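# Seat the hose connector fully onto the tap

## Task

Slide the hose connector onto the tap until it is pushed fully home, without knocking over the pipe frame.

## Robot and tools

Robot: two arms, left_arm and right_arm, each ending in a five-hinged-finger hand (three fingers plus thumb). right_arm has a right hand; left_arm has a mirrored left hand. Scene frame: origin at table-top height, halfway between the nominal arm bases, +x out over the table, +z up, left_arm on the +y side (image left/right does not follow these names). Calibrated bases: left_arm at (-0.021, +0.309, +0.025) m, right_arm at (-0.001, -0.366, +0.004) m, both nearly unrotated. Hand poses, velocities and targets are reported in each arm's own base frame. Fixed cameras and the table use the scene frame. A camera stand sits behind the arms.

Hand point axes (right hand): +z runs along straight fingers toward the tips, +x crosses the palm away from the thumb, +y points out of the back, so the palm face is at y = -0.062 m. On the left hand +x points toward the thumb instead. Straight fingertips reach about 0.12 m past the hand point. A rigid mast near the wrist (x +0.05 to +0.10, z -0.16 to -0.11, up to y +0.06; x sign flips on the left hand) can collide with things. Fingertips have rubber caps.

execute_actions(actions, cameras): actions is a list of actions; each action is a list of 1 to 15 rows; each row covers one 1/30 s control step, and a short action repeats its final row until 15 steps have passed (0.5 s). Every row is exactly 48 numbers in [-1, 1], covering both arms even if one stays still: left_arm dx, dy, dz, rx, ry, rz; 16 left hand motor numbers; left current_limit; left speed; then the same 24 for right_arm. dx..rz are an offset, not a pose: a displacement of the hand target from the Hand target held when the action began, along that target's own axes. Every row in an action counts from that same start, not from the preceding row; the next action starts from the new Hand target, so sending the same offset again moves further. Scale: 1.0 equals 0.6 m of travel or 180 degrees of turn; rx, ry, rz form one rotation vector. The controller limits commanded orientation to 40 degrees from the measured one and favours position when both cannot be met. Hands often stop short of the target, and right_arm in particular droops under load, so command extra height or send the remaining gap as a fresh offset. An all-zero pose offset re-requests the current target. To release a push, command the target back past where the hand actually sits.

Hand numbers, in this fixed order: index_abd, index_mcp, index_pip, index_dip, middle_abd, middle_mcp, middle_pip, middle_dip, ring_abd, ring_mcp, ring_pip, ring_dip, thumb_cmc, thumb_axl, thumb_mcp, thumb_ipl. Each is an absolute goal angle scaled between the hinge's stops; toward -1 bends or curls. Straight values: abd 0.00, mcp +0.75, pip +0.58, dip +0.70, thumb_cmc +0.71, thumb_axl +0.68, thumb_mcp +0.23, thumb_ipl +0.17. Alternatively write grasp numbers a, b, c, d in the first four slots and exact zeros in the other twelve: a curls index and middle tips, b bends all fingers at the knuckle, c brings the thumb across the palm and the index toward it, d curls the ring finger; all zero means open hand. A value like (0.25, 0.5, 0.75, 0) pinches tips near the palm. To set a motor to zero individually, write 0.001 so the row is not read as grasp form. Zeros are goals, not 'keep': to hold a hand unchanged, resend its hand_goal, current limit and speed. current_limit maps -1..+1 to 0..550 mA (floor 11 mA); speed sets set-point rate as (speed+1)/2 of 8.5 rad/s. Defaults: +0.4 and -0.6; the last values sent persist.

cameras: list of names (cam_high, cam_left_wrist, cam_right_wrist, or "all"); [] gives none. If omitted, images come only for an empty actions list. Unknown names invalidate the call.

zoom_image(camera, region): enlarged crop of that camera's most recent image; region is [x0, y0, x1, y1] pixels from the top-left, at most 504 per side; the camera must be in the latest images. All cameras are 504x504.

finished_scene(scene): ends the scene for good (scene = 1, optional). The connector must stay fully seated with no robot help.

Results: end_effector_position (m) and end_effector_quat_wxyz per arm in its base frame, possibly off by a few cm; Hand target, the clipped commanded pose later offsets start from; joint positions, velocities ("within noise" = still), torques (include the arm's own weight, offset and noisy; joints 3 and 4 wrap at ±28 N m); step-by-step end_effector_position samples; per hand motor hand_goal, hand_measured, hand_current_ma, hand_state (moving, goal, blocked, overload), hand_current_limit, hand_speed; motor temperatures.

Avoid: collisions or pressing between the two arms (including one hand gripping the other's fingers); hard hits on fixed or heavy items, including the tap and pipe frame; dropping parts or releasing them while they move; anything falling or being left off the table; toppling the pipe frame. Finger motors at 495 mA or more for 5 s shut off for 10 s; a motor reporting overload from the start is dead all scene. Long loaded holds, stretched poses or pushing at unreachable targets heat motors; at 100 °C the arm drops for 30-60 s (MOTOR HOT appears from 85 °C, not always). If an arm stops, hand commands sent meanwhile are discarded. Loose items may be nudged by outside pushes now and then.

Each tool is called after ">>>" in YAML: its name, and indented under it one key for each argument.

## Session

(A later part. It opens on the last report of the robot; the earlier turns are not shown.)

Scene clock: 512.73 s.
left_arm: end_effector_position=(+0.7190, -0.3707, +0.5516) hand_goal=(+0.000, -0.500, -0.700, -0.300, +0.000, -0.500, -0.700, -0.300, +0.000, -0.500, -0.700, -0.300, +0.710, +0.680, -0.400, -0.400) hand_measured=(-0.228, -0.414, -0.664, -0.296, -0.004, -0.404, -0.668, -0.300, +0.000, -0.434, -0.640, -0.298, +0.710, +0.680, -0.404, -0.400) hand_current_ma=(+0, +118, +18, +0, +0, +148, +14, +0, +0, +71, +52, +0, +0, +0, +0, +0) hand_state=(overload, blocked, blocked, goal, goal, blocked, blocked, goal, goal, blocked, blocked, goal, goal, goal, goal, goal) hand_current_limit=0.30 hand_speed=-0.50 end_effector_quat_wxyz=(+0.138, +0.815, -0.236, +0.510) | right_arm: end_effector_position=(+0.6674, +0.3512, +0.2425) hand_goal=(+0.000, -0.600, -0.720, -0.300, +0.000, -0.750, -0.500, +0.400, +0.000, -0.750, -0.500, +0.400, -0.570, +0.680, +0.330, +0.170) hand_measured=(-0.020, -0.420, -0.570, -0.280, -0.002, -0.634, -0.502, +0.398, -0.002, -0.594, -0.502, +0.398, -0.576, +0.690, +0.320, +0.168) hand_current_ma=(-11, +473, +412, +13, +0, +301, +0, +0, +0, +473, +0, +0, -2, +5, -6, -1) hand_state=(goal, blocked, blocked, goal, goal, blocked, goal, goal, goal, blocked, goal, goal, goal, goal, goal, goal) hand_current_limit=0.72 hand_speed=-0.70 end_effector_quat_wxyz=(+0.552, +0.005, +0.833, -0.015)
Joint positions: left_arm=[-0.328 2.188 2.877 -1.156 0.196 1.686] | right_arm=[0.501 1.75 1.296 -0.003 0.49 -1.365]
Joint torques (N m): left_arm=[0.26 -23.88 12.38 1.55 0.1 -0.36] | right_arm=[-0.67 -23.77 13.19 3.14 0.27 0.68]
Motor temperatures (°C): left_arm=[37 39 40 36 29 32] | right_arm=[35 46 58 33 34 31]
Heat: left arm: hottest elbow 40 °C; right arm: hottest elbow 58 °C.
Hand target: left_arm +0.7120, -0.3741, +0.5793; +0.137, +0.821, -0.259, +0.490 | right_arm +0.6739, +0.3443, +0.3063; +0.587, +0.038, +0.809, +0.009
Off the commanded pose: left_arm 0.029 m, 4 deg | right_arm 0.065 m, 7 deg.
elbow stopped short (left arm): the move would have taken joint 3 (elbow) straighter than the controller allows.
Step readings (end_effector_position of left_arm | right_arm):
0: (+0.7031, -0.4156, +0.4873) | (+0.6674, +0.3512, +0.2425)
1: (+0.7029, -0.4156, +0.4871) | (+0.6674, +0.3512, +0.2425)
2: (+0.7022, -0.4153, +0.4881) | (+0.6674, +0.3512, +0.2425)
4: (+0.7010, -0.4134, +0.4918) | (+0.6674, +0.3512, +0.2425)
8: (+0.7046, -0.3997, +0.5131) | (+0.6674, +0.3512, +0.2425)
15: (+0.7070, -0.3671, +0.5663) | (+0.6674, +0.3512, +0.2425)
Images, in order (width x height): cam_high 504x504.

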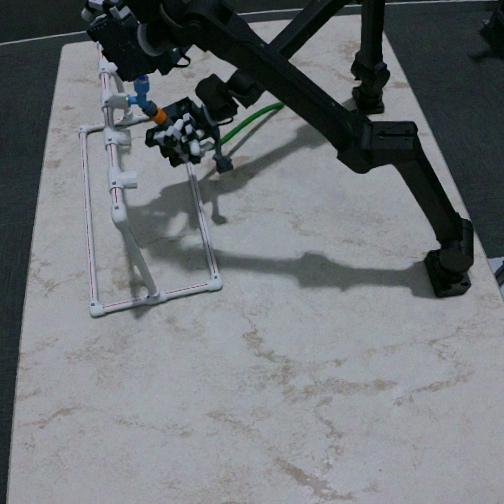

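>>> execute_actions:
  actions:
    - [[-0.06,-0.03,-0.07,0.02,0,-0.011, 0,-0.5,-0.7,-0.3, 0,-0.5,-0.7,-0.3, 0,-0.5,-0.7,-0.3, 0.71,0.68,-0.4,-0.4, 0.3,-0.5, 0,0,0,0,0,0, 0,-0.6,-0.72,-0.3, 0,-0.75,-0.5,0.4, 0,-0.75,-0.5,0.4, -0.57,0.68,0.33,0.17, 0.72,-0.7],[-0.12,-0.06,-0.14,0.04,-0.001,-0.022, 0,-0.5,-0.7,-0.3, 0,-0.5,-0.7,-0.3, 0,-0.5,-0.7,-0.3, 0.71,0.68,-0.4,-0.4, 0.3,-0.5, 0,0,0,0,0,0, 0,-0.6,-0.72,-0.3, 0,-0.75,-0.5,0.4, 0,-0.75,-0.5,0.4, -0.57,0.68,0.33,0.17, 0.72,-0.7],[-0.18,-0.09,-0.21,0.06,-0.002,-0.034, 0,-0.5,-0.7,-0.3, 0,-0.5,-0.7,-0.3, 0,-0.5,-0.7,-0.3, 0.71,0.68,-0.4,-0.4, 0.3,-0.5, 0,0,0,0,0,0, 0,-0.6,-0.72,-0.3, 0,-0.75,-0.5,0.4, 0,-0.75,-0.5,0.4, -0.57,0.68,0.33,0.17, 0.72,-0.7],[-0.25,-0.12,-0.28,0.085,-0.003,-0.047, 0,-0.5,-0.7,-0.3, 0,-0.5,-0.7,-0.3, 0,-0.5,-0.7,-0.3, 0.71,0.68,-0.4,-0.4, 0.3,-0.5, 0,0,0,0,0,0, 0,-0.6,-0.72,-0.3, 0,-0.75,-0.5,0.4, 0,-0.75,-0.5,0.4, -0.57,0.68,0.33,0.17, 0.72,-0.7],[-0.317,-0.154,-0.359,0.1115,-0.004,-0.0614, 0,-0.5,-0.7,-0.3, 0,-0.5,-0.7,-0.3, 0,-0.5,-0.7,-0.3, 0.71,0.68,-0.4,-0.4, 0.3,-0.5, 0,0,0,0,0,0, 0,-0.6,-0.72,-0.3, 0,-0.75,-0.5,0.4, 0,-0.75,-0.5,0.4, -0.57,0.68,0.33,0.17, 0.72,-0.7]]
    - [[0,0,0,0,0,0, 0,-0.5,-0.7,-0.3, 0,-0.5,-0.7,-0.3, 0,-0.5,-0.7,-0.3, 0.71,0.68,-0.4,-0.4, 0.3,-0.5, 0.05,-0.004,-0.006,0.0045,0.011,-0.008, 0,-0.6,-0.72,-0.3, 0,-0.75,-0.5,0.4, 0,-0.75,-0.5,0.4, -0.57,0.68,0.33,0.17, 0.72,-0.7],[0,0,0,0,0,0, 0,-0.5,-0.7,-0.3, 0,-0.5,-0.7,-0.3, 0,-0.5,-0.7,-0.3, 0.71,0.68,-0.4,-0.4, 0.3,-0.5, 0.1,-0.0076,-0.011,0.009,0.022,-0.016, 0,-0.6,-0.72,-0.3, 0,-0.75,-0.5,0.4, 0,-0.75,-0.5,0.4, -0.57,0.68,0.33,0.17, 0.72,-0.7]]
  cameras: ["cam_high"]

>>> zoom_image:
  camera: "cam_high"
  region: [140, 90, 176, 126]

Scene clock: 515.73 s.
left_arm: end_effector_position=(+0.5323, -0.1426, +0.5107) hand_goal=(+0.000, -0.500, -0.700, -0.300, +0.000, -0.500, -0.700, -0.300, +0.000, -0.500, -0.700, -0.300, +0.710, +0.680, -0.400, -0.400) hand_measured=(-0.228, -0.414, -0.664, -0.296, -0.004, -0.404, -0.668, -0.300, +0.000, -0.434, -0.640, -0.298, +0.710, +0.680, -0.404, -0.400) hand_current_ma=(+0, +118, +18, +0, +0, +148, +14, +0, +0, +71, +52, +0, +0, +0, +0, +0) hand_state=(overload, blocked, blocked, goal, goal, blocked, blocked, goal, goal, blocked, blocked, goal, goal, goal, goal, goal) hand_current_limit=0.30 hand_speed=-0.50 end_effector_quat_wxyz=(+0.035, +0.866, -0.104, +0.488) | right_arm: end_effector_position=(+0.6520, +0.3445, +0.2257) hand_goal=(+0.000, -0.600, -0.720, -0.300, +0.000, -0.750, -0.500, +0.400, +0.000, -0.750, -0.500, +0.400, -0.570, +0.680, +0.330, +0.170) hand_measured=(-0.020, -0.420, -0.570, -0.280, -0.002, -0.634, -0.502, +0.398, -0.002, -0.594, -0.502, +0.398, -0.576, +0.690, +0.320, +0.168) hand_current_ma=(-11, +473, +412, +13, +0, +301, +0, +0, +0, +473, +0, +0, -2, +5, -6, -1) hand_state=(goal, blocked, blocked, goal, goal, blocked, goal, goal, goal, blocked, goal, goal, goal, goal, goal, goal) hand_current_limit=0.72 hand_speed=-0.70 end_effector_quat_wxyz=(+0.543, +0.005, +0.839, -0.032)
Joint positions: left_arm=[-0.07 1.25 1.551 -0.853 0.103 1.682] | right_arm=[0.512 1.728 1.241 -0.003 0.521 -1.364]
Joint torques (N m): left_arm=[1.32 -11.81 8.92 2.39 0.07 -0.35] | right_arm=[0.38 -21.01 10.07 3.14 0.39 0.7]
Motor temperatures (°C): left_arm=[37 39 40 36 29 32] | right_arm=[35 46 57 33 34 31]
Heat: left arm: hottest elbow 40 °C; right arm: hottest elbow 57 °C.
Hand target: left_arm +0.5324, -0.1390, +0.5194; +0.036, +0.856, -0.091, +0.507 | right_arm +0.6490, +0.3441, +0.2514; +0.558, +0.025, +0.829, -0.015
Off the commanded pose: left_arm 0.009 m, 3 deg | right_arm 0.026 m, 4 deg.
Step readings (end_effector_position of left_arm | right_arm):
0: (+0.7191, -0.3707, +0.5517) | (+0.6674, +0.3512, +0.2425)
1: (+0.7189, -0.3707, +0.5513) | (+0.6674, +0.3512, +0.2425)
2: (+0.7175, -0.3697, +0.5498) | (+0.6674, +0.3512, +0.2425)
4: (+0.7084, -0.3611, +0.5371) | (+0.6674, +0.3512, +0.2425)
8: (+0.6718, -0.3020, +0.5085) | (+0.6674, +0.3512, +0.2425)
15: (+0.5963, -0.1646, +0.5271) | (+0.6674, +0.3512, +0.2425)
16: (+0.5817, -0.1534, +0.5295) | (+0.6674, +0.3512, +0.2425)
17: (+0.5693, -0.1463, +0.5310) | (+0.6672, +0.3506, +0.2416)
19: (+0.5460, -0.1405, +0.5316) | (+0.6655, +0.3487, +0.2402)
23: (+0.5187, -0.1424, +0.5256) | (+0.6566, +0.3461, +0.2335)
30: (+0.5203, -0.1427, +0.5157) | (+0.6521, +0.3446, +0.2254)
Images, in order (width x height): cam_high 504x504.

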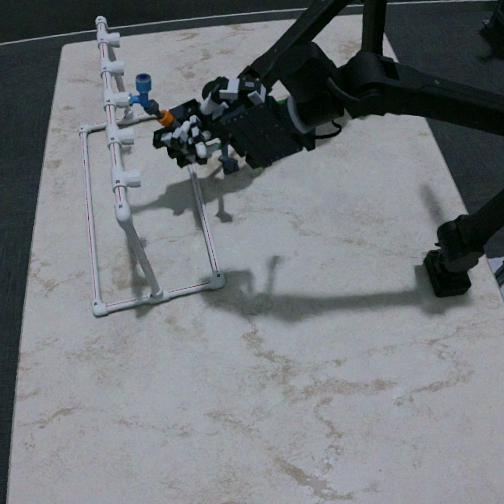

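Scaled by 14.000 from the camera's 504x504 image, which has a finer 720x720 frame.

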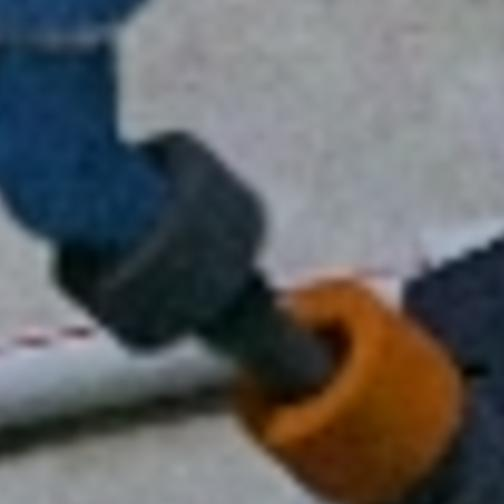

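>>> execute_actions:
  actions: []
  cameras: ["cam_right_wrist","cam_high"]

>>> zoom_image:
  camera: "cam_right_wrist"
  region: [354, 275, 504, 425]

>>> zoom_image:
  camera: "cam_high"
  region: [144, 92, 176, 124]

Scene clock: 517.03 s.
left_arm: end_effector_position=(+0.5324, -0.1426, +0.5108) hand_goal=(+0.000, -0.500, -0.700, -0.300, +0.000, -0.500, -0.700, -0.300, +0.000, -0.500, -0.700, -0.300, +0.710, +0.680, -0.400, -0.400) hand_measured=(-0.228, -0.414, -0.664, -0.296, -0.004, -0.404, -0.668, -0.300, +0.000, -0.434, -0.640, -0.298, +0.710, +0.680, -0.404, -0.400) hand_current_ma=(+0, +118, +18, +0, +0, +148, +14, +0, +0, +71, +52, +0, +0, +0, +0, +0) hand_state=(overload, blocked, blocked, goal, goal, blocked, blocked, goal, goal, blocked, blocked, goal, goal, goal, goal, goal) hand_current_limit=0.30 hand_speed=-0.50 end_effector_quat_wxyz=(+0.035, +0.866, -0.104, +0.488) | right_arm: end_effector_position=(+0.6520, +0.3445, +0.2257) hand_goal=(+0.000, -0.600, -0.720, -0.300, +0.000, -0.750, -0.500, +0.400, +0.000, -0.750, -0.500, +0.400, -0.570, +0.680, +0.330, +0.170) hand_measured=(-0.020, -0.420, -0.570, -0.280, -0.002, -0.634, -0.502, +0.398, -0.002, -0.594, -0.502, +0.398, -0.576, +0.690, +0.320, +0.168) hand_current_ma=(-11, +473, +412, +13, +0, +301, +0, +0, +0, +473, +0, +0, -2, +5, -6, -1) hand_state=(goal, blocked, blocked, goal, goal, blocked, goal, goal, goal, blocked, goal, goal, goal, goal, goal, goal) hand_current_limit=0.72 hand_speed=-0.70 end_effector_quat_wxyz=(+0.543, +0.005, +0.839, -0.032)
Joint positions: left_arm=[-0.07 1.25 1.551 -0.853 0.103 1.681] | right_arm=[0.512 1.728 1.241 -0.003 0.521 -1.364]
Joint velocities: within noise
Joint torques (N m): left_arm=[1.32 -11.87 8.91 2.39 0.06 -0.35] | right_arm=[0.38 -21.01 10.07 3.14 0.39 0.7]
Motor temperatures (°C): left_arm=[37 39 40 36 29 32] | right_arm=[35 45 57 33 34 31]
Heat: left arm: hottest elbow 40 °C; right arm: hottest elbow 57 °C.
Hand target: left_arm +0.5324, -0.1390, +0.5194; +0.036, +0.856, -0.091, +0.507 | right_arm +0.6490, +0.3441, +0.2514; +0.558, +0.025, +0.829, -0.015
Off the commanded pose: left_arm 0.009 m, 3 deg | right_arm 0.026 m, 4 deg.
Images, in order (width x height): cam_high 504x504, cam_right_wrist 504x504.

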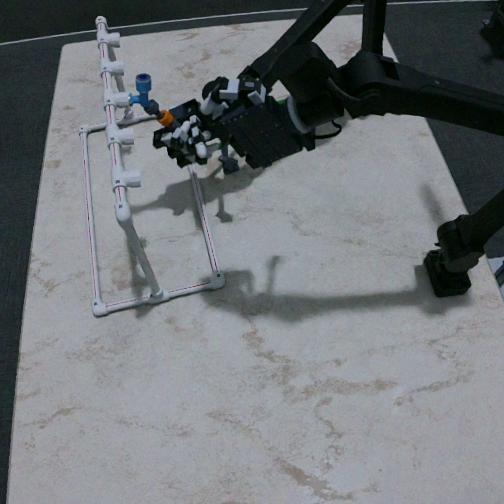

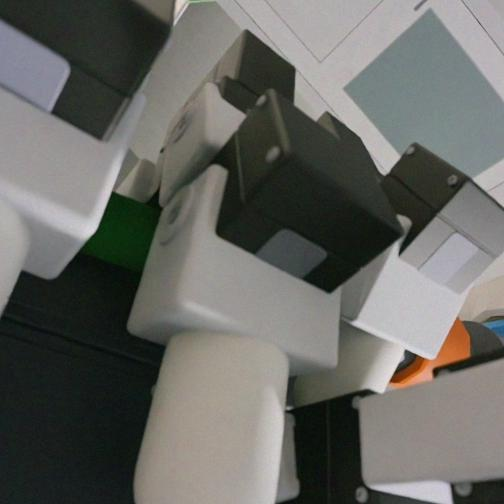

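Scaled by 3.360 from the camera's 504x504 image, which has a finer 720x720 frame.

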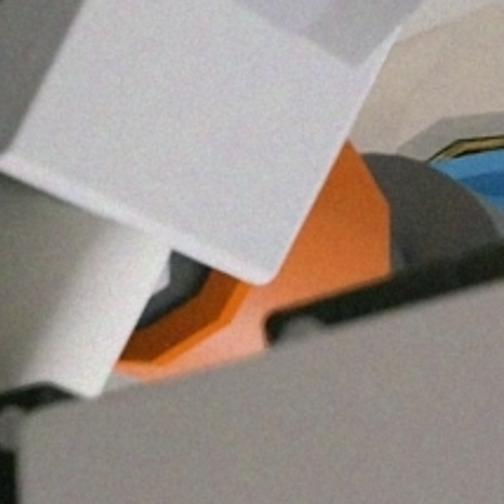

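Scaled by 15.750 from the camera's 504x504 image, which has a finer 720x720 frame.

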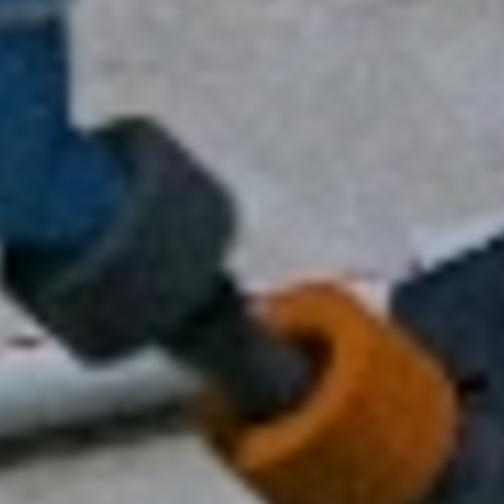

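>>> execute_actions:
  actions:
    - [[0,0,0,0,0,0, 0,-0.5,-0.7,-0.3, 0,-0.5,-0.7,-0.3, 0,-0.5,-0.7,-0.3, 0.71,0.68,-0.4,-0.4, 0.3,-0.5, 0,0.01,0.007,0,0,0, 0,-0.6,-0.72,-0.3, 0,-0.75,-0.5,0.4, 0,-0.75,-0.5,0.4, -0.57,0.68,0.33,0.17, 0.72,-0.7],[0,0,0,0,0,0, 0,-0.5,-0.7,-0.3, 0,-0.5,-0.7,-0.3, 0,-0.5,-0.7,-0.3, 0.71,0.68,-0.4,-0.4, 0.3,-0.5, 0,0.02,0.0133,0,0,0, 0,-0.6,-0.72,-0.3, 0,-0.75,-0.5,0.4, 0,-0.75,-0.5,0.4, -0.57,0.68,0.33,0.17, 0.72,-0.7]]
  cameras: ["cam_right_wrist","cam_high"]

>>> zoom_image:
  camera: "cam_right_wrist"
  region: [354, 275, 504, 425]

>>> zoom_image:
  camera: "cam_high"
  region: [144, 92, 176, 124]

Scene clock: 520.60 s.
left_arm: end_effector_position=(+0.5354, -0.1420, +0.5104) hand_goal=(+0.000, -0.500, -0.700, -0.300, +0.000, -0.500, -0.700, -0.300, +0.000, -0.500, -0.700, -0.300, +0.710, +0.680, -0.400, -0.400) hand_measured=(-0.228, -0.414, -0.664, -0.296, -0.004, -0.404, -0.668, -0.300, +0.000, -0.434, -0.640, -0.298, +0.710, +0.680, -0.404, -0.400) hand_current_ma=(+0, +118, +18, +0, +0, +148, +14, +0, +0, +71, +52, +0, +0, +0, +0, +0) hand_state=(overload, blocked, blocked, goal, goal, blocked, blocked, goal, goal, blocked, blocked, goal, goal, goal, goal, goal) hand_current_limit=0.30 hand_speed=-0.50 end_effector_quat_wxyz=(+0.035, +0.863, -0.099, +0.495) | right_arm: end_effector_position=(+0.6502, +0.3478, +0.2260) hand_goal=(+0.000, -0.600, -0.720, -0.300, +0.000, -0.750, -0.500, +0.400, +0.000, -0.750, -0.500, +0.400, -0.570, +0.680, +0.330, +0.170) hand_measured=(-0.020, -0.420, -0.570, -0.280, -0.002, -0.634, -0.502, +0.398, -0.002, -0.594, -0.502, +0.398, -0.576, +0.690, +0.320, +0.168) hand_current_ma=(-11, +473, +412, +13, +0, +301, +0, +0, +0, +473, +0, +0, -2, +5, -6, -1) hand_state=(goal, blocked, blocked, goal, goal, blocked, goal, goal, goal, blocked, goal, goal, goal, goal, goal, goal) hand_current_limit=0.72 hand_speed=-0.70 end_effector_quat_wxyz=(+0.544, +0.006, +0.838, -0.033)
Joint positions: left_arm=[-0.07 1.247 1.536 -0.824 0.1 1.672] | right_arm=[0.519 1.728 1.241 -0.003 0.531 -1.361]
Joint torques (N m): left_arm=[1.08 -11.93 8.88 2.43 -0.02 -0.32] | right_arm=[0.67 -18.26 13 2.91 0.41 0.72]
Motor temperatures (°C): left_arm=[37 38 40 36 29 32] | right_arm=[35 45 56 33 34 31]
Heat: left arm: hottest elbow 40 °C; right arm: hottest elbow 56 °C.
Hand target: left_arm +0.5324, -0.1391, +0.5194; +0.036, +0.856, -0.091, +0.507 | right_arm +0.6570, +0.3559, +0.2484; +0.558, +0.025, +0.829, -0.015
Off the commanded pose: left_arm 0.010 m, 2 deg | right_arm 0.025 m, 4 deg.
Step readings (end_effector_position of left_arm | right_arm):
0: (+0.5324, -0.1426, +0.5108) | (+0.6520, +0.3445, +0.2257)
1: (+0.5324, -0.1426, +0.5109) | (+0.6519, +0.3447, +0.2257)
2: (+0.5327, -0.1426, +0.5112) | (+0.6520, +0.3445, +0.2257)
4: (+0.5335, -0.1424, +0.5111) | (+0.6518, +0.3449, +0.2258)
8: (+0.5346, -0.1421, +0.5102) | (+0.6507, +0.3469, +0.2260)
15: (+0.5353, -0.1420, +0.5102) | (+0.6504, +0.3476, +0.2260)
Images, in order (width x height): cam_high 504x504, cam_right_wrist 504x504.

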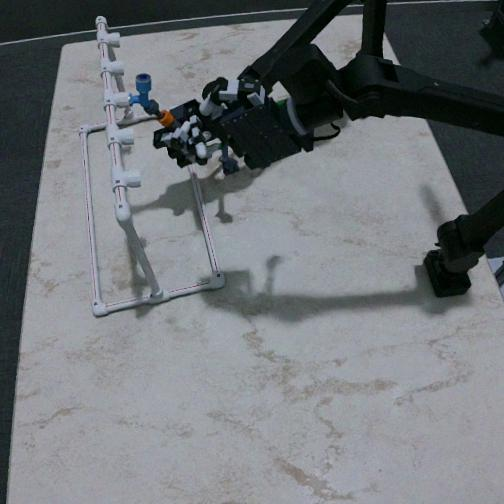

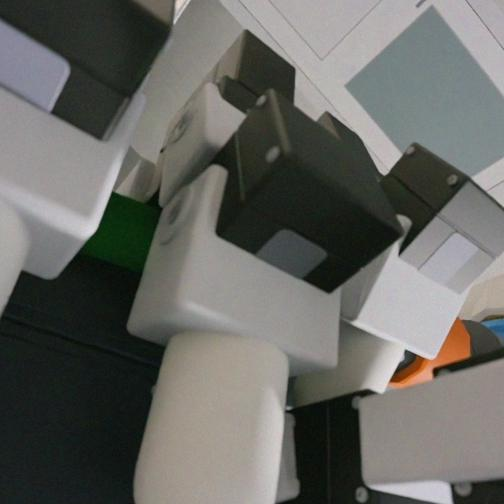

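Scaled by 3.360 from the camera's 504x504 image, which has a finer 720x720 frame.

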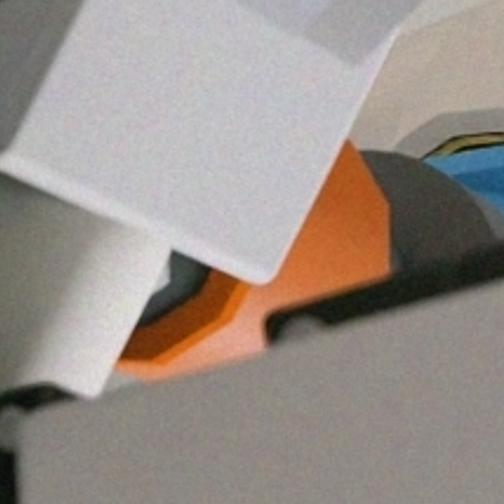

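Scaled by 15.750 from the camera's 504x504 image, which has a finer 720x720 frame.

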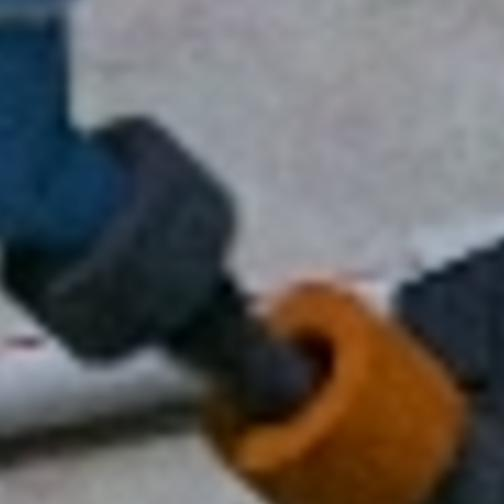

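>>> execute_actions:
  actions:
    - [[0,0,0,0,0,0, 0,-0.5,-0.7,-0.3, 0,-0.5,-0.7,-0.3, 0,-0.5,-0.7,-0.3, 0.71,0.68,-0.4,-0.4, 0.3,-0.5, -0.025,0.0024,0,-0.0016,-0.0033,0.0028, 0,-0.6,-0.72,-0.3, 0,-0.75,-0.5,0.4, 0,-0.75,-0.5,0.4, -0.57,0.68,0.33,0.17, 0.72,-0.7],[0,0,0,0,0,0, 0,-0.5,-0.7,-0.3, 0,-0.5,-0.7,-0.3, 0,-0.5,-0.7,-0.3, 0.71,0.68,-0.4,-0.4, 0.3,-0.5, -0.049,0.0047,-0.001,-0.0032,-0.0067,0.0055, 0,-0.6,-0.72,-0.3, 0,-0.75,-0.5,0.4, 0,-0.75,-0.5,0.4, -0.57,0.68,0.33,0.17, 0.72,-0.7]]
  cameras: ["cam_right_wrist","cam_high"]

>>> zoom_image:
  camera: "cam_right_wrist"
  region: [354, 275, 504, 425]

>>> zoom_image:
  camera: "cam_high"
  region: [144, 92, 176, 124]

Scene clock: 524.07 s.
left_arm: end_effector_position=(+0.5355, -0.1420, +0.5104) hand_goal=(+0.000, -0.500, -0.700, -0.300, +0.000, -0.500, -0.700, -0.300, +0.000, -0.500, -0.700, -0.300, +0.710, +0.680, -0.400, -0.400) hand_measured=(-0.228, -0.414, -0.664, -0.296, -0.004, -0.404, -0.668, -0.300, +0.000, -0.434, -0.640, -0.298, +0.710, +0.680, -0.404, -0.400) hand_current_ma=(+0, +118, +18, +0, +0, +148, +14, +0, +0, +71, +52, +0, +0, +0, +0, +0) hand_state=(overload, blocked, blocked, goal, goal, blocked, blocked, goal, goal, blocked, blocked, goal, goal, goal, goal, goal) hand_current_limit=0.30 hand_speed=-0.50 end_effector_quat_wxyz=(+0.035, +0.863, -0.099, +0.495) | right_arm: end_effector_position=(+0.6512, +0.3491, +0.2283) hand_goal=(+0.000, -0.600, -0.720, -0.300, +0.000, -0.750, -0.500, +0.400, +0.000, -0.750, -0.500, +0.400, -0.570, +0.680, +0.330, +0.170) hand_measured=(-0.020, -0.420, -0.570, -0.280, -0.002, -0.634, -0.502, +0.398, -0.002, -0.594, -0.502, +0.398, -0.576, +0.690, +0.320, +0.168) hand_current_ma=(-11, +473, +412, +13, +0, +301, +0, +0, +0, +473, +0, +0, -2, +5, -6, -1) hand_state=(goal, blocked, blocked, goal, goal, blocked, goal, goal, goal, blocked, goal, goal, goal, goal, goal, goal) hand_current_limit=0.72 hand_speed=-0.70 end_effector_quat_wxyz=(+0.542, +0.005, +0.840, -0.032)
Joint positions: left_arm=[-0.07 1.247 1.536 -0.824 0.099 1.672] | right_arm=[0.519 1.728 1.251 -0.017 0.527 -1.359]
Joint torques (N m): left_arm=[1.08 -11.93 8.87 2.41 -0.02 -0.35] | right_arm=[0.03 -19.14 15.99 2.44 0.06 0.69]
Motor temperatures (°C): left_arm=[37 38 40 36 29 32] | right_arm=[35 44 56 33 34 31]
Heat: left arm: hottest elbow 40 °C; right arm: hottest elbow 56 °C.
Hand target: left_arm +0.5325, -0.1390, +0.5194; +0.036, +0.856, -0.091, +0.507 | right_arm +0.6676, +0.3580, +0.2758; +0.567, +0.029, +0.823, -0.007
Off the commanded pose: left_arm 0.010 m, 2 deg | right_arm 0.051 m, 5 deg.
Step readings (end_effector_position of left_arm | right_arm):
0: (+0.5354, -0.1420, +0.5104) | (+0.6502, +0.3478, +0.2260)
1: (+0.5354, -0.1420, +0.5104) | (+0.6502, +0.3478, +0.2260)
2: (+0.5355, -0.1420, +0.5104) | (+0.6502, +0.3478, +0.2260)
4: (+0.5355, -0.1420, +0.5104) | (+0.6500, +0.3479, +0.2256)
8: (+0.5355, -0.1420, +0.5104) | (+0.6505, +0.3484, +0.2266)
15: (+0.5355, -0.1420, +0.5104) | (+0.6512, +0.3490, +0.2284)
Images, in order (width x height): cam_high 504x504, cam_right_wrist 504x504.

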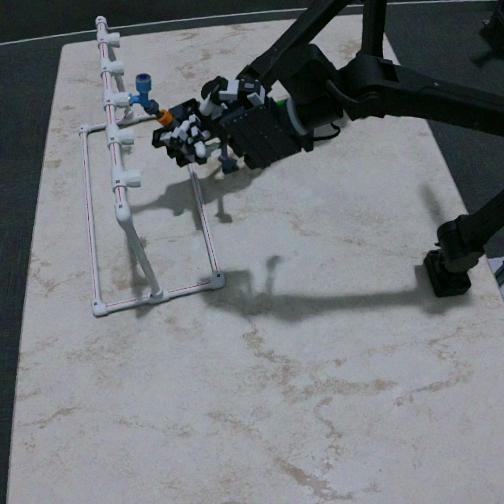

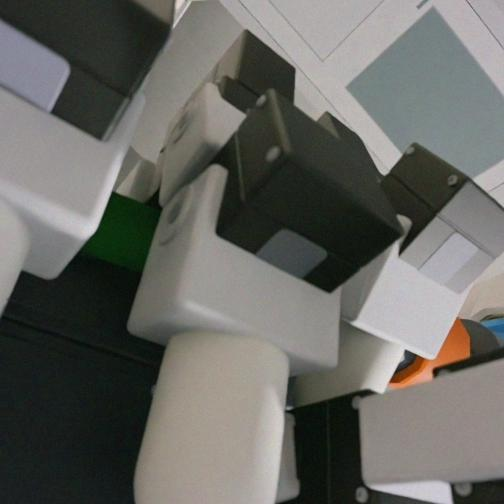

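Scaled by 3.360 from the camera's 504x504 image, which has a finer 720x720 frame.

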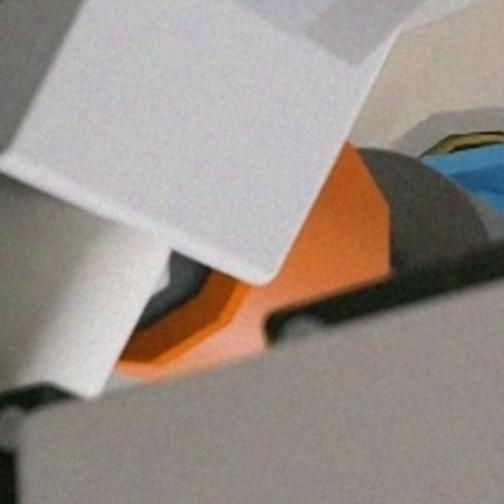

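Scaled by 15.750 from the camera's 504x504 image, which has a finer 720x720 frame.

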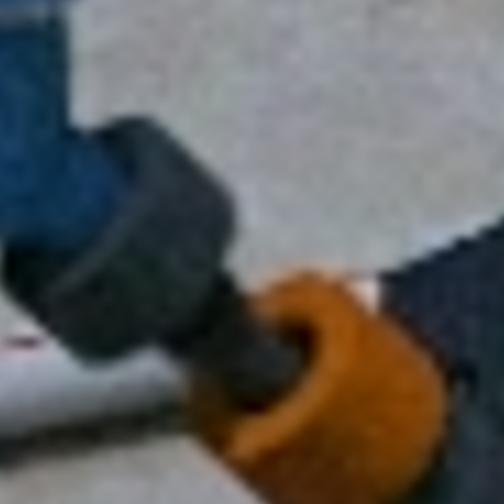

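>>> execute_actions:
  actions:
    - [[0,0,0,0,0,0, 0,-0.5,-0.7,-0.3, 0,-0.5,-0.7,-0.3, 0,-0.5,-0.7,-0.3, 0.71,0.68,-0.4,-0.4, 0.3,-0.5, -0.0168,0.0012,0.0076,0,0,0, 0,-0.6,-0.72,-0.3, 0,-0.75,-0.5,0.4, 0,-0.75,-0.5,0.4, -0.57,0.68,0.33,0.17, 0.72,-0.7],[0,0,0,0,0,0, 0,-0.5,-0.7,-0.3, 0,-0.5,-0.7,-0.3, 0,-0.5,-0.7,-0.3, 0.71,0.68,-0.4,-0.4, 0.3,-0.5, -0.0335,0.0023,0.0152,0,0,0, 0,-0.6,-0.72,-0.3, 0,-0.75,-0.5,0.4, 0,-0.75,-0.5,0.4, -0.57,0.68,0.33,0.17, 0.72,-0.7]]
  cameras: ["cam_right_wrist","cam_high"]

>>> zoom_image:
  camera: "cam_right_wrist"
  region: [354, 275, 504, 425]

>>> zoom_image:
  camera: "cam_high"
  region: [144, 92, 176, 124]

Scene clock: 525.47 s.
left_arm: end_effector_position=(+0.5355, -0.1420, +0.5104) hand_goal=(+0.000, -0.500, -0.700, -0.300, +0.000, -0.500, -0.700, -0.300, +0.000, -0.500, -0.700, -0.300, +0.710, +0.680, -0.400, -0.400) hand_measured=(-0.228, -0.414, -0.664, -0.296, -0.004, -0.404, -0.668, -0.300, +0.000, -0.434, -0.640, -0.298, +0.710, +0.680, -0.404, -0.400) hand_current_ma=(+0, +118, +18, +0, +0, +148, +14, +0, +0, +71, +52, +0, +0, +0, +0, +0) hand_state=(overload, blocked, blocked, goal, goal, blocked, blocked, goal, goal, blocked, blocked, goal, goal, goal, goal, goal) hand_current_limit=0.30 hand_speed=-0.50 end_effector_quat_wxyz=(+0.035, +0.863, -0.099, +0.495) | right_arm: end_effector_position=(+0.6582, +0.3497, +0.2404) hand_goal=(+0.000, -0.600, -0.720, -0.300, +0.000, -0.750, -0.500, +0.400, +0.000, -0.750, -0.500, +0.400, -0.570, +0.680, +0.330, +0.170) hand_measured=(-0.020, -0.420, -0.570, -0.280, -0.002, -0.634, -0.502, +0.398, -0.002, -0.594, -0.502, +0.398, -0.576, +0.690, +0.320, +0.168) hand_current_ma=(-10, +473, +412, +13, +0, +301, +0, +0, +0, +473, +0, +0, -1, +5, -6, -1) hand_state=(goal, blocked, blocked, goal, goal, blocked, goal, goal, goal, blocked, goal, goal, goal, goal, goal, goal) hand_current_limit=0.72 hand_speed=-0.70 end_effector_quat_wxyz=(+0.537, +0.004, +0.843, -0.030)
Joint positions: left_arm=[-0.07 1.247 1.536 -0.824 0.099 1.672] | right_arm=[0.512 1.728 1.294 -0.07 0.514 -1.358]
Joint torques (N m): left_arm=[1.14 -11.93 8.88 2.41 -0.02 -0.35] | right_arm=[-0.44 -18.2 17.77 2.65 0.11 0.62]
Motor temperatures (°C): left_arm=[37 38 40 36 29 32] | right_arm=[35 44 56 33 34 31]
Heat: left arm: hottest elbow 40 °C; right arm: hottest elbow 56 °C.
Hand target: left_arm +0.5325, -0.1390, +0.5194; +0.036, +0.856, -0.091, +0.507 | right_arm +0.6834, +0.3580, +0.2913; +0.567, +0.030, +0.823, -0.007
Off the commanded pose: left_arm 0.010 m, 2 deg | right_arm 0.057 m, 6 deg.
Step readings (end_effector_position of left_arm | right_arm):
0: (+0.5355, -0.1420, +0.5104) | (+0.6511, +0.3491, +0.2282)
1: (+0.5355, -0.1420, +0.5104) | (+0.6512, +0.3491, +0.2285)
2: (+0.5355, -0.1420, +0.5104) | (+0.6513, +0.3493, +0.2286)
4: (+0.5355, -0.1420, +0.5104) | (+0.6523, +0.3502, +0.2307)
8: (+0.5355, -0.1420, +0.5104) | (+0.6578, +0.3498, +0.2405)
15: (+0.5355, -0.1420, +0.5104) | (+0.6582, +0.3497, +0.2405)
Images, in order (width x height): cam_high 504x504, cam_right_wrist 504x504.

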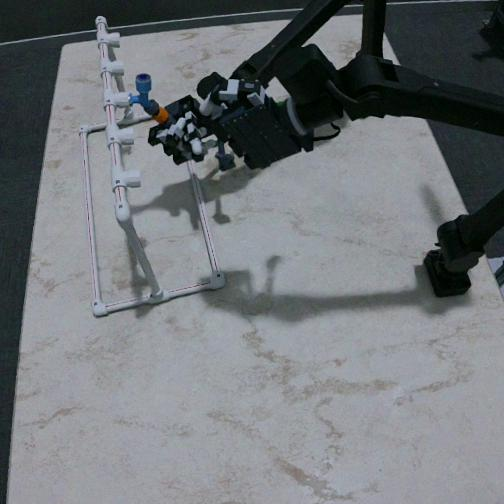

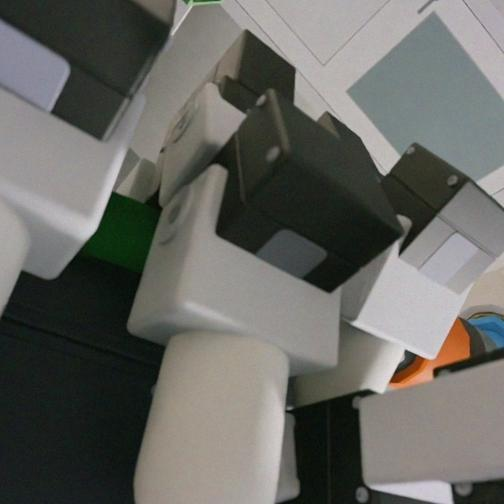

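Scaled by 3.360 from the camera's 504x504 image, which has a finer 720x720 frame.

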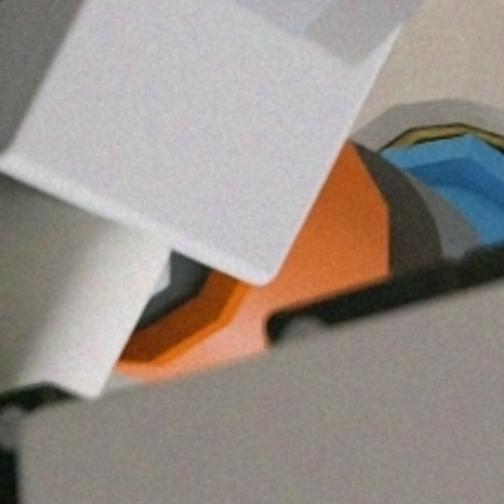

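Scaled by 15.750 from the camera's 504x504 image, which has a finer 720x720 frame.

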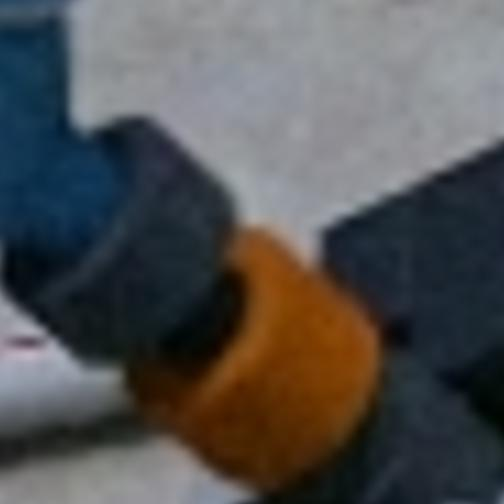

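>>> execute_actions:
  actions:
    - [[0,0,0,0,0,0, 0,-0.5,-0.7,-0.3, 0,-0.5,-0.7,-0.3, 0,-0.5,-0.7,-0.3, 0.71,0.68,-0.4,-0.4, 0.3,-0.5, -0.017,0.0009,0.0022,0,0,0, 0,-0.6,-0.72,-0.3, 0,-0.75,-0.5,0.4, 0,-0.75,-0.5,0.4, -0.57,0.68,0.33,0.17, 0.72,-0.7],[0,0,0,0,0,0, 0,-0.5,-0.7,-0.3, 0,-0.5,-0.7,-0.3, 0,-0.5,-0.7,-0.3, 0.71,0.68,-0.4,-0.4, 0.3,-0.5, -0.033,0.0018,0.0044,0,0,0, 0,-0.6,-0.72,-0.3, 0,-0.75,-0.5,0.4, 0,-0.75,-0.5,0.4, -0.57,0.68,0.33,0.17, 0.72,-0.7]]
  cameras: ["cam_high"]

>>> zoom_image:
  camera: "cam_high"
  region: [144, 92, 176, 124]

Scene clock: 527.40 s.
left_arm: end_effector_position=(+0.5355, -0.1420, +0.5104) hand_goal=(+0.000, -0.500, -0.700, -0.300, +0.000, -0.500, -0.700, -0.300, +0.000, -0.500, -0.700, -0.300, +0.710, +0.680, -0.400, -0.400) hand_measured=(-0.228, -0.414, -0.664, -0.296, -0.004, -0.404, -0.668, -0.300, +0.000, -0.434, -0.640, -0.298, +0.710, +0.680, -0.404, -0.400) hand_current_ma=(+0, +118, +18, +0, +0, +148, +14, +0, +0, +71, +52, +0, +0, +0, +0, +0) hand_state=(overload, blocked, blocked, goal, goal, blocked, blocked, goal, goal, blocked, blocked, goal, goal, goal, goal, goal) hand_current_limit=0.30 hand_speed=-0.50 end_effector_quat_wxyz=(+0.035, +0.863, -0.099, +0.495) | right_arm: end_effector_position=(+0.6604, +0.3480, +0.2408) hand_goal=(+0.000, -0.600, -0.720, -0.300, +0.000, -0.750, -0.500, +0.400, +0.000, -0.750, -0.500, +0.400, -0.570, +0.680, +0.330, +0.170) hand_measured=(-0.020, -0.420, -0.570, -0.280, -0.002, -0.634, -0.502, +0.398, -0.002, -0.594, -0.502, +0.398, -0.576, +0.690, +0.320, +0.168) hand_current_ma=(-10, +473, +412, +13, +0, +301, +0, +0, +0, +473, +0, +0, -1, +5, -6, -1) hand_state=(goal, blocked, blocked, goal, goal, blocked, goal, goal, goal, blocked, goal, goal, goal, goal, goal, goal) hand_current_limit=0.72 hand_speed=-0.70 end_effector_quat_wxyz=(+0.525, +0.000, +0.850, -0.036)
Joint positions: left_arm=[-0.07 1.247 1.536 -0.824 0.099 1.672] | right_arm=[0.507 1.73 1.318 -0.124 0.508 -1.358]
Joint torques (N m): left_arm=[1.08 -11.93 8.85 2.43 -0.02 -0.35] | right_arm=[-0.56 -18.55 19.56 2.92 0.06 0.58]
Motor temperatures (°C): left_arm=[37 38 40 36 29 32] | right_arm=[35 44 56 33 33 31]
Heat: left arm: hottest elbow 40 °C; right arm: hottest elbow 56 °C.
Hand target: left_arm +0.5325, -0.1390, +0.5194; +0.036, +0.856, -0.091, +0.507 | right_arm +0.6930, +0.3583, +0.3089; +0.567, +0.030, +0.823, -0.007
Off the commanded pose: left_arm 0.010 m, 2 deg | right_arm 0.076 m, 7 deg.
Step readings (end_effector_position of left_arm | right_arm):
0: (+0.5355, -0.1420, +0.5104) | (+0.6581, +0.3497, +0.2404)
1: (+0.5355, -0.1420, +0.5104) | (+0.6582, +0.3497, +0.2406)
2: (+0.5355, -0.1420, +0.5104) | (+0.6583, +0.3497, +0.2406)
4: (+0.5355, -0.1420, +0.5104) | (+0.6586, +0.3496, +0.2408)
8: (+0.5355, -0.1420, +0.5104) | (+0.6599, +0.3482, +0.2410)
15: (+0.5355, -0.1420, +0.5104) | (+0.6603, +0.3480, +0.2406)
Images, in order (width x height): cam_high 504x504.

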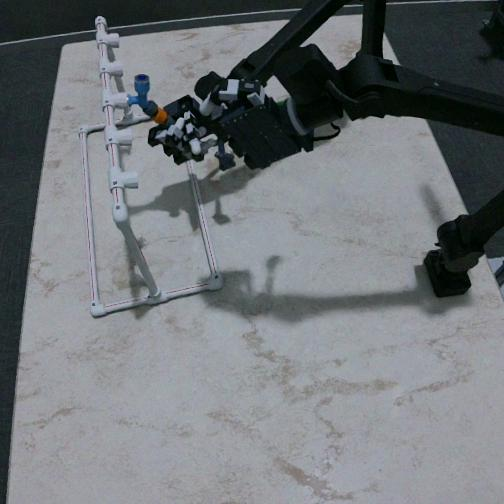

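Scaled by 15.750 from the camera's 504x504 image, which has a finer 720x720 frame.

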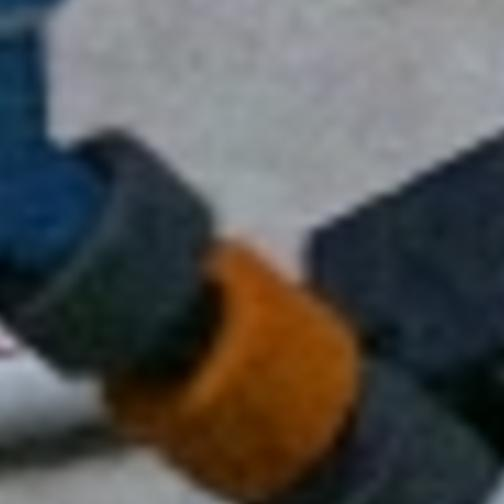

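>>> execute_actions:
  actions:
    - [[-0.08,0.014,0.043,0,0.015,0, 0,-0.5,-0.7,-0.3, 0,-0.5,-0.7,-0.3, 0,-0.5,-0.7,-0.3, 0.71,0.68,-0.4,-0.4, 0.3,-0.5, 0,0,0,0,0,0, 0,-0.6,-0.72,-0.3, 0,-0.75,-0.5,0.4, 0,-0.75,-0.5,0.4, -0.57,0.68,0.33,0.17, 0.72,-0.7],[-0.16,0.028,0.086,0,0.03,0, 0,-0.5,-0.7,-0.3, 0,-0.5,-0.7,-0.3, 0,-0.5,-0.7,-0.3, 0.71,0.68,-0.4,-0.4, 0.3,-0.5, 0,0,0,0,0,0, 0,-0.6,-0.72,-0.3, 0,-0.75,-0.5,0.4, 0,-0.75,-0.5,0.4, -0.57,0.68,0.33,0.17, 0.72,-0.7],[-0.24,0.042,0.129,0,0.045,0, 0,-0.5,-0.7,-0.3, 0,-0.5,-0.7,-0.3, 0,-0.5,-0.7,-0.3, 0.71,0.68,-0.4,-0.4, 0.3,-0.5, 0,0,0,0,0,0, 0,-0.6,-0.72,-0.3, 0,-0.75,-0.5,0.4, 0,-0.75,-0.5,0.4, -0.57,0.68,0.33,0.17, 0.72,-0.7],[-0.33,0.055,0.172,0,0.06,0, 0,-0.5,-0.7,-0.3, 0,-0.5,-0.7,-0.3, 0,-0.5,-0.7,-0.3, 0.71,0.68,-0.4,-0.4, 0.3,-0.5, 0,0,0,0,0,0, 0,-0.6,-0.72,-0.3, 0,-0.75,-0.5,0.4, 0,-0.75,-0.5,0.4, -0.57,0.68,0.33,0.17, 0.72,-0.7],[-0.412,0.069,0.215,0,0.077,0, 0,-0.5,-0.7,-0.3, 0,-0.5,-0.7,-0.3, 0,-0.5,-0.7,-0.3, 0.71,0.68,-0.4,-0.4, 0.3,-0.5, 0,0,0,0,0,0, 0,-0.6,-0.72,-0.3, 0,-0.75,-0.5,0.4, 0,-0.75,-0.5,0.4, -0.57,0.68,0.33,0.17, 0.72,-0.7]]
    - [[0,0,0,0,0,0, 0,-0.5,-0.7,-0.3, 0,-0.5,-0.7,-0.3, 0,-0.5,-0.7,-0.3, 0.71,0.68,-0.4,-0.4, 0.3,-0.5, 0,0,0,0,0,0, 0,-0.6,-0.72,-0.3, 0,-0.75,-0.5,0.4, 0,-0.75,-0.5,0.4, -0.57,0.68,0.33,0.17, 0.72,-0.7]]
  cameras: ["cam_high"]

Scene clock: 534.83 s.
left_arm: end_effector_position=(+0.5203, -0.1664, +0.2402) hand_goal=(+0.000, -0.500, -0.700, -0.300, +0.000, -0.500, -0.700, -0.300, +0.000, -0.500, -0.700, -0.300, +0.710, +0.680, -0.400, -0.400) hand_measured=(-0.228, -0.414, -0.664, -0.296, -0.004, -0.404, -0.668, -0.300, +0.000, -0.434, -0.640, -0.298, +0.710, +0.680, -0.404, -0.400) hand_current_ma=(+0, +118, +18, +0, +0, +148, +14, +0, +0, +71, +52, +0, +0, +0, +0, +0) hand_state=(overload, blocked, blocked, goal, goal, blocked, blocked, goal, goal, blocked, blocked, goal, goal, goal, goal, goal) hand_current_limit=0.30 hand_speed=-0.50 end_effector_quat_wxyz=(+0.041, +0.791, -0.089, +0.604) | right_arm: end_effector_position=(+0.6604, +0.3480, +0.2408) hand_goal=(+0.000, -0.600, -0.720, -0.300, +0.000, -0.750, -0.500, +0.400, +0.000, -0.750, -0.500, +0.400, -0.570, +0.680, +0.330, +0.170) hand_measured=(-0.020, -0.420, -0.570, -0.280, -0.002, -0.634, -0.502, +0.398, -0.002, -0.594, -0.502, +0.398, -0.576, +0.690, +0.320, +0.168) hand_current_ma=(-10, +473, +412, +13, +0, +301, +0, +0, +0, +473, +0, +0, -1, +5, -6, -1) hand_state=(goal, blocked, blocked, goal, goal, blocked, goal, goal, goal, blocked, goal, goal, goal, goal, goal, goal) hand_current_limit=0.72 hand_speed=-0.70 end_effector_quat_wxyz=(+0.525, +0.000, +0.850, -0.036)
Joint positions: left_arm=[-0.137 1.31 0.679 0.36 0.041 1.626] | right_arm=[0.507 1.73 1.318 -0.124 0.508 -1.358]
Joint torques (N m): left_arm=[0.15 -9.23 7.87 2.59 -0.12 -0.37] | right_arm=[-0.5 -18.49 19.48 3.06 0.07 0.57]
Motor temperatures (°C): left_arm=[37 38 41 36 29 32] | right_arm=[35 43 58 33 33 31]
Heat: left arm: hottest elbow 41 °C; right arm: hottest elbow 58 °C.
Hand target: left_arm +0.5196, -0.1702, +0.2394; +0.047, +0.789, -0.086, +0.607 | right_arm +0.6930, +0.3583, +0.3089; +0.567, +0.030, +0.823, -0.007
Off the commanded pose: left_arm 0.004 m, 1 deg | right_arm 0.076 m, 7 deg.
Step readings (end_effector_position of left_arm | right_arm):
0: (+0.5355, -0.1420, +0.5104) | (+0.6604, +0.3480, +0.2408)
1: (+0.5356, -0.1420, +0.5096) | (+0.6604, +0.3480, +0.2408)
2: (+0.5363, -0.1418, +0.5072) | (+0.6604, +0.3480, +0.2408)
4: (+0.5330, -0.1421, +0.4877) | (+0.6604, +0.3480, +0.2408)
8: (+0.5107, -0.1507, +0.3680) | (+0.6604, +0.3480, +0.2408)
15: (+0.4933, -0.1641, +0.2039) | (+0.6604, +0.3480, +0.2408)
16: (+0.4964, -0.1645, +0.2032) | (+0.6604, +0.3480, +0.2408)
17: (+0.5004, -0.1647, +0.2068) | (+0.6604, +0.3480, +0.2408)
19: (+0.5067, -0.1653, +0.2202) | (+0.6604, +0.3480, +0.2408)
23: (+0.5151, -0.1659, +0.2464) | (+0.6604, +0.3480, +0.2408)
30: (+0.5207, -0.1665, +0.2441) | (+0.6604, +0.3480, +0.2408)
Images, in order (width x height): cam_high 504x504.

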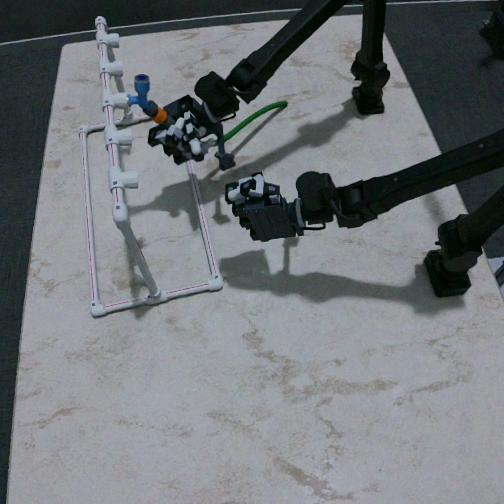

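>>> execute_actions:
  actions:
    - [[-0.04,0.003,0.064,0,0,0, 0,-0.5,-0.7,-0.3, 0,-0.5,-0.7,-0.3, 0,-0.5,-0.7,-0.3, 0.71,0.68,-0.4,-0.4, 0.3,-0.5, 0,0,0,0,0,0, 0,-0.6,-0.72,-0.3, 0,-0.75,-0.5,0.4, 0,-0.75,-0.5,0.4, -0.57,0.68,0.33,0.17, 0.72,-0.7],[-0.08,0.006,0.128,0,0,0, 0,-0.5,-0.7,-0.3, 0,-0.5,-0.7,-0.3, 0,-0.5,-0.7,-0.3, 0.71,0.68,-0.4,-0.4, 0.3,-0.5, 0,0,0,0,0,0, 0,-0.6,-0.72,-0.3, 0,-0.75,-0.5,0.4, 0,-0.75,-0.5,0.4, -0.57,0.68,0.33,0.17, 0.72,-0.7],[-0.121,0.0087,0.192,0,0,0, 0,-0.5,-0.7,-0.3, 0,-0.5,-0.7,-0.3, 0,-0.5,-0.7,-0.3, 0.71,0.68,-0.4,-0.4, 0.3,-0.5, 0,0,0,0,0,0, 0,-0.6,-0.72,-0.3, 0,-0.75,-0.5,0.4, 0,-0.75,-0.5,0.4, -0.57,0.68,0.33,0.17, 0.72,-0.7]]
    - [[-0.018,-0.004,0.03,0,0,0, 0,-0.5,-0.7,-0.3, 0,-0.5,-0.7,-0.3, 0,-0.5,-0.7,-0.3, 0.71,0.68,-0.4,-0.4, 0.3,-0.5, 0,0,0,0,0,0, 0,-0.6,-0.72,-0.3, 0,-0.75,-0.5,0.4, 0,-0.75,-0.5,0.4, -0.57,0.68,0.33,0.17, 0.72,-0.7],[-0.036,-0.008,0.0605,0,0,0, 0,-0.5,-0.7,-0.3, 0,-0.5,-0.7,-0.3, 0,-0.5,-0.7,-0.3, 0.71,0.68,-0.4,-0.4, 0.3,-0.5, 0,0,0,0,0,0, 0,-0.6,-0.72,-0.3, 0,-0.75,-0.5,0.4, 0,-0.75,-0.5,0.4, -0.57,0.68,0.33,0.17, 0.72,-0.7]]
  cameras: ["cam_high"]

>>> zoom_image:
  camera: "cam_high"
  region: [130, 110, 270, 250]

Scene clock: 537.13 s.
left_arm: end_effector_position=(+0.6228, -0.1874, +0.0919) hand_goal=(+0.000, -0.500, -0.700, -0.300, +0.000, -0.500, -0.700, -0.300, +0.000, -0.500, -0.700, -0.300, +0.710, +0.680, -0.400, -0.400) hand_measured=(-0.228, -0.414, -0.664, -0.296, -0.004, -0.404, -0.668, -0.300, +0.000, -0.434, -0.640, -0.298, +0.710, +0.680, -0.404, -0.400) hand_current_ma=(+0, +118, +18, +0, +0, +148, +14, +0, +0, +71, +52, +0, +0, +0, +0, +0) hand_state=(overload, blocked, blocked, goal, goal, blocked, blocked, goal, goal, blocked, blocked, goal, goal, goal, goal, goal) hand_current_limit=0.30 hand_speed=-0.50 end_effector_quat_wxyz=(+0.043, +0.803, -0.089, +0.588) | right_arm: end_effector_position=(+0.6604, +0.3481, +0.2405) hand_goal=(+0.000, -0.600, -0.720, -0.300, +0.000, -0.750, -0.500, +0.400, +0.000, -0.750, -0.500, +0.400, -0.570, +0.680, +0.330, +0.170) hand_measured=(-0.020, -0.420, -0.570, -0.280, -0.002, -0.634, -0.502, +0.398, -0.002, -0.594, -0.502, +0.398, -0.576, +0.690, +0.320, +0.168) hand_current_ma=(-10, +473, +412, +13, +0, +301, +0, +0, +0, +473, +0, +0, -1, +5, -6, -1) hand_state=(goal, blocked, blocked, goal, goal, blocked, goal, goal, goal, blocked, goal, goal, goal, goal, goal, goal) hand_current_limit=0.72 hand_speed=-0.70 end_effector_quat_wxyz=(+0.525, +0.000, +0.850, -0.036)
Joint positions: left_arm=[-0.15 1.876 0.871 0.696 0.032 1.618] | right_arm=[0.507 1.73 1.318 -0.124 0.507 -1.358]
Joint torques (N m): left_arm=[0.91 -15.97 9.59 2.25 0.06 -0.32] | right_arm=[-0.56 -18.49 19.48 3.06 0.08 0.57]
Motor temperatures (°C): left_arm=[37 38 41 36 29 32] | right_arm=[35 43 58 33 33 31]
Heat: left arm: hottest elbow 41 °C; right arm: hottest elbow 58 °C.
Hand target: left_arm +0.6398, -0.1903, +0.1091; +0.047, +0.789, -0.086, +0.607 | right_arm +0.6930, +0.3583, +0.3087; +0.567, +0.030, +0.823, -0.007
Off the commanded pose: left_arm 0.024 m, 3 deg | right_arm 0.076 m, 7 deg.
Step readings (end_effector_position of left_arm | right_arm):
0: (+0.5203, -0.1664, +0.2402) | (+0.6604, +0.3480, +0.2408)
1: (+0.5206, -0.1664, +0.2403) | (+0.6604, +0.3480, +0.2408)
2: (+0.5220, -0.1666, +0.2401) | (+0.6604, +0.3480, +0.2408)
4: (+0.5307, -0.1678, +0.2314) | (+0.6604, +0.3480, +0.2408)
8: (+0.5560, -0.1721, +0.1586) | (+0.6604, +0.3480, +0.2408)
15: (+0.5686, -0.1778, +0.0753) | (+0.6604, +0.3480, +0.2408)
16: (+0.5712, -0.1786, +0.0790) | (+0.6604, +0.3480, +0.2408)
17: (+0.5753, -0.1794, +0.0849) | (+0.6604, +0.3480, +0.2408)
19: (+0.5882, -0.1819, +0.0983) | (+0.6604, +0.3480, +0.2408)
23: (+0.6157, -0.1863, +0.1107) | (+0.6604, +0.3480, +0.2408)
30: (+0.6226, -0.1873, +0.0916) | (+0.6604, +0.3480, +0.2408)
Images, in order (width x height): cam_high 504x504.

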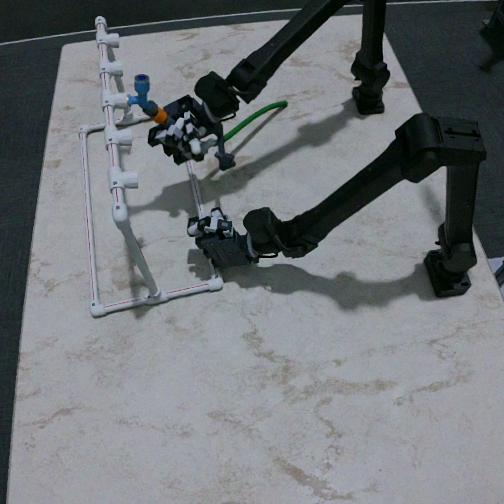

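Scaled by 3.600 from the camera's 504x504 image, which has a finer 720x720 frame.

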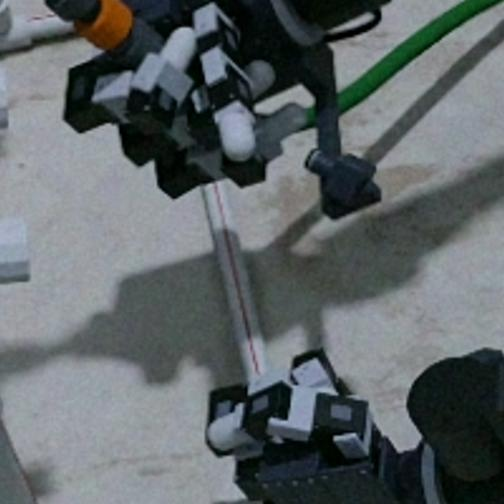

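>>> execute_actions:
  actions:
    - [[0.008,0.047,0.015,0,0,0, 0,-0.5,-0.7,-0.3, 0,-0.5,-0.7,-0.3, 0,-0.5,-0.7,-0.3, 0.71,0.68,-0.4,-0.4, 0.3,-0.5, 0,0,0,0,0,0, 0,-0.6,-0.72,-0.3, 0,-0.75,-0.5,0.4, 0,-0.75,-0.5,0.4, -0.57,0.68,0.33,0.17, 0.72,-0.7],[0.016,0.094,0.03,0,0,0, 0,-0.5,-0.7,-0.3, 0,-0.5,-0.7,-0.3, 0,-0.5,-0.7,-0.3, 0.71,0.68,-0.4,-0.4, 0.3,-0.5, 0,0,0,0,0,0, 0,-0.6,-0.72,-0.3, 0,-0.75,-0.5,0.4, 0,-0.75,-0.5,0.4, -0.57,0.68,0.33,0.17, 0.72,-0.7],[0.0233,0.14,0.045,0,0,0, 0,-0.5,-0.7,-0.3, 0,-0.5,-0.7,-0.3, 0,-0.5,-0.7,-0.3, 0.71,0.68,-0.4,-0.4, 0.3,-0.5, 0,0,0,0,0,0, 0,-0.6,-0.72,-0.3, 0,-0.75,-0.5,0.4, 0,-0.75,-0.5,0.4, -0.57,0.68,0.33,0.17, 0.72,-0.7]]
  cameras: ["cam_high"]

>>> zoom_image:
  camera: "cam_high"
  region: [130, 110, 270, 250]

Scene clock: 539.07 s.
left_arm: end_effector_position=(+0.6338, -0.2747, +0.0970) hand_goal=(+0.000, -0.500, -0.700, -0.300, +0.000, -0.500, -0.700, -0.300, +0.000, -0.500, -0.700, -0.300, +0.710, +0.680, -0.400, -0.400) hand_measured=(-0.228, -0.414, -0.664, -0.296, -0.004, -0.404, -0.668, -0.300, +0.000, -0.434, -0.640, -0.298, +0.710, +0.680, -0.404, -0.400) hand_current_ma=(+0, +118, +18, +0, +0, +148, +14, +0, +0, +71, +52, +0, +0, +0, +0, +0) hand_state=(overload, blocked, blocked, goal, goal, blocked, blocked, goal, goal, blocked, blocked, goal, goal, goal, goal, goal) hand_current_limit=0.30 hand_speed=-0.50 end_effector_quat_wxyz=(+0.042, +0.798, -0.095, +0.594) | right_arm: end_effector_position=(+0.6604, +0.3481, +0.2405) hand_goal=(+0.000, -0.600, -0.720, -0.300, +0.000, -0.750, -0.500, +0.400, +0.000, -0.750, -0.500, +0.400, -0.570, +0.680, +0.330, +0.170) hand_measured=(-0.020, -0.420, -0.570, -0.280, -0.002, -0.634, -0.502, +0.398, -0.002, -0.594, -0.502, +0.398, -0.576, +0.690, +0.320, +0.168) hand_current_ma=(-10, +473, +412, +13, +0, +301, +0, +0, +0, +473, +0, +0, -1, +5, -6, -1) hand_state=(goal, blocked, blocked, goal, goal, blocked, goal, goal, goal, blocked, goal, goal, goal, goal, goal, goal) hand_current_limit=0.72 hand_speed=-0.70 end_effector_quat_wxyz=(+0.525, +0.000, +0.850, -0.036)
Joint positions: left_arm=[-0.316 1.92 0.965 0.658 -0.122 1.582] | right_arm=[0.507 1.73 1.318 -0.124 0.507 -1.358]
Joint torques (N m): left_arm=[1.03 -16.67 10.66 1.65 -0.12 -0.38] | right_arm=[-0.56 -18.61 19.51 3.06 0.09 0.58]
Motor temperatures (°C): left_arm=[37 38 41 36 29 32] | right_arm=[35 43 58 33 33 31]
Heat: left arm: hottest elbow 41 °C; right arm: hottest elbow 58 °C.
Hand target: left_arm +0.6529, -0.2786, +0.1133; +0.047, +0.789, -0.086, +0.607 | right_arm +0.6930, +0.3583, +0.3087; +0.567, +0.030, +0.823, -0.007
Off the commanded pose: left_arm 0.025 m, 2 deg | right_arm 0.076 m, 7 deg.
Step readings (end_effector_position of left_arm | right_arm):
0: (+0.6228, -0.1874, +0.0919) | (+0.6604, +0.3481, +0.2405)
1: (+0.6231, -0.1871, +0.0919) | (+0.6604, +0.3481, +0.2405)
2: (+0.6240, -0.1869, +0.0917) | (+0.6604, +0.3481, +0.2405)
4: (+0.6290, -0.1901, +0.0921) | (+0.6604, +0.3481, +0.2405)
8: (+0.6301, -0.2368, +0.0981) | (+0.6604, +0.3481, +0.2405)
15: (+0.6275, -0.2870, +0.1044) | (+0.6604, +0.3481, +0.2405)
Images, in order (width x height): cam_high 504x504.

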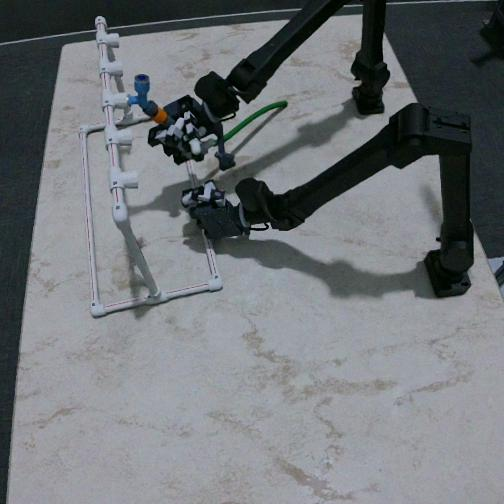

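Scaled by 3.600 from the camera's 504x504 image, which has a finer 720x720 frame.

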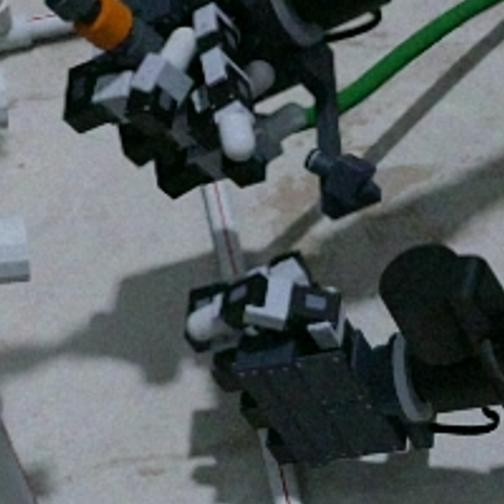

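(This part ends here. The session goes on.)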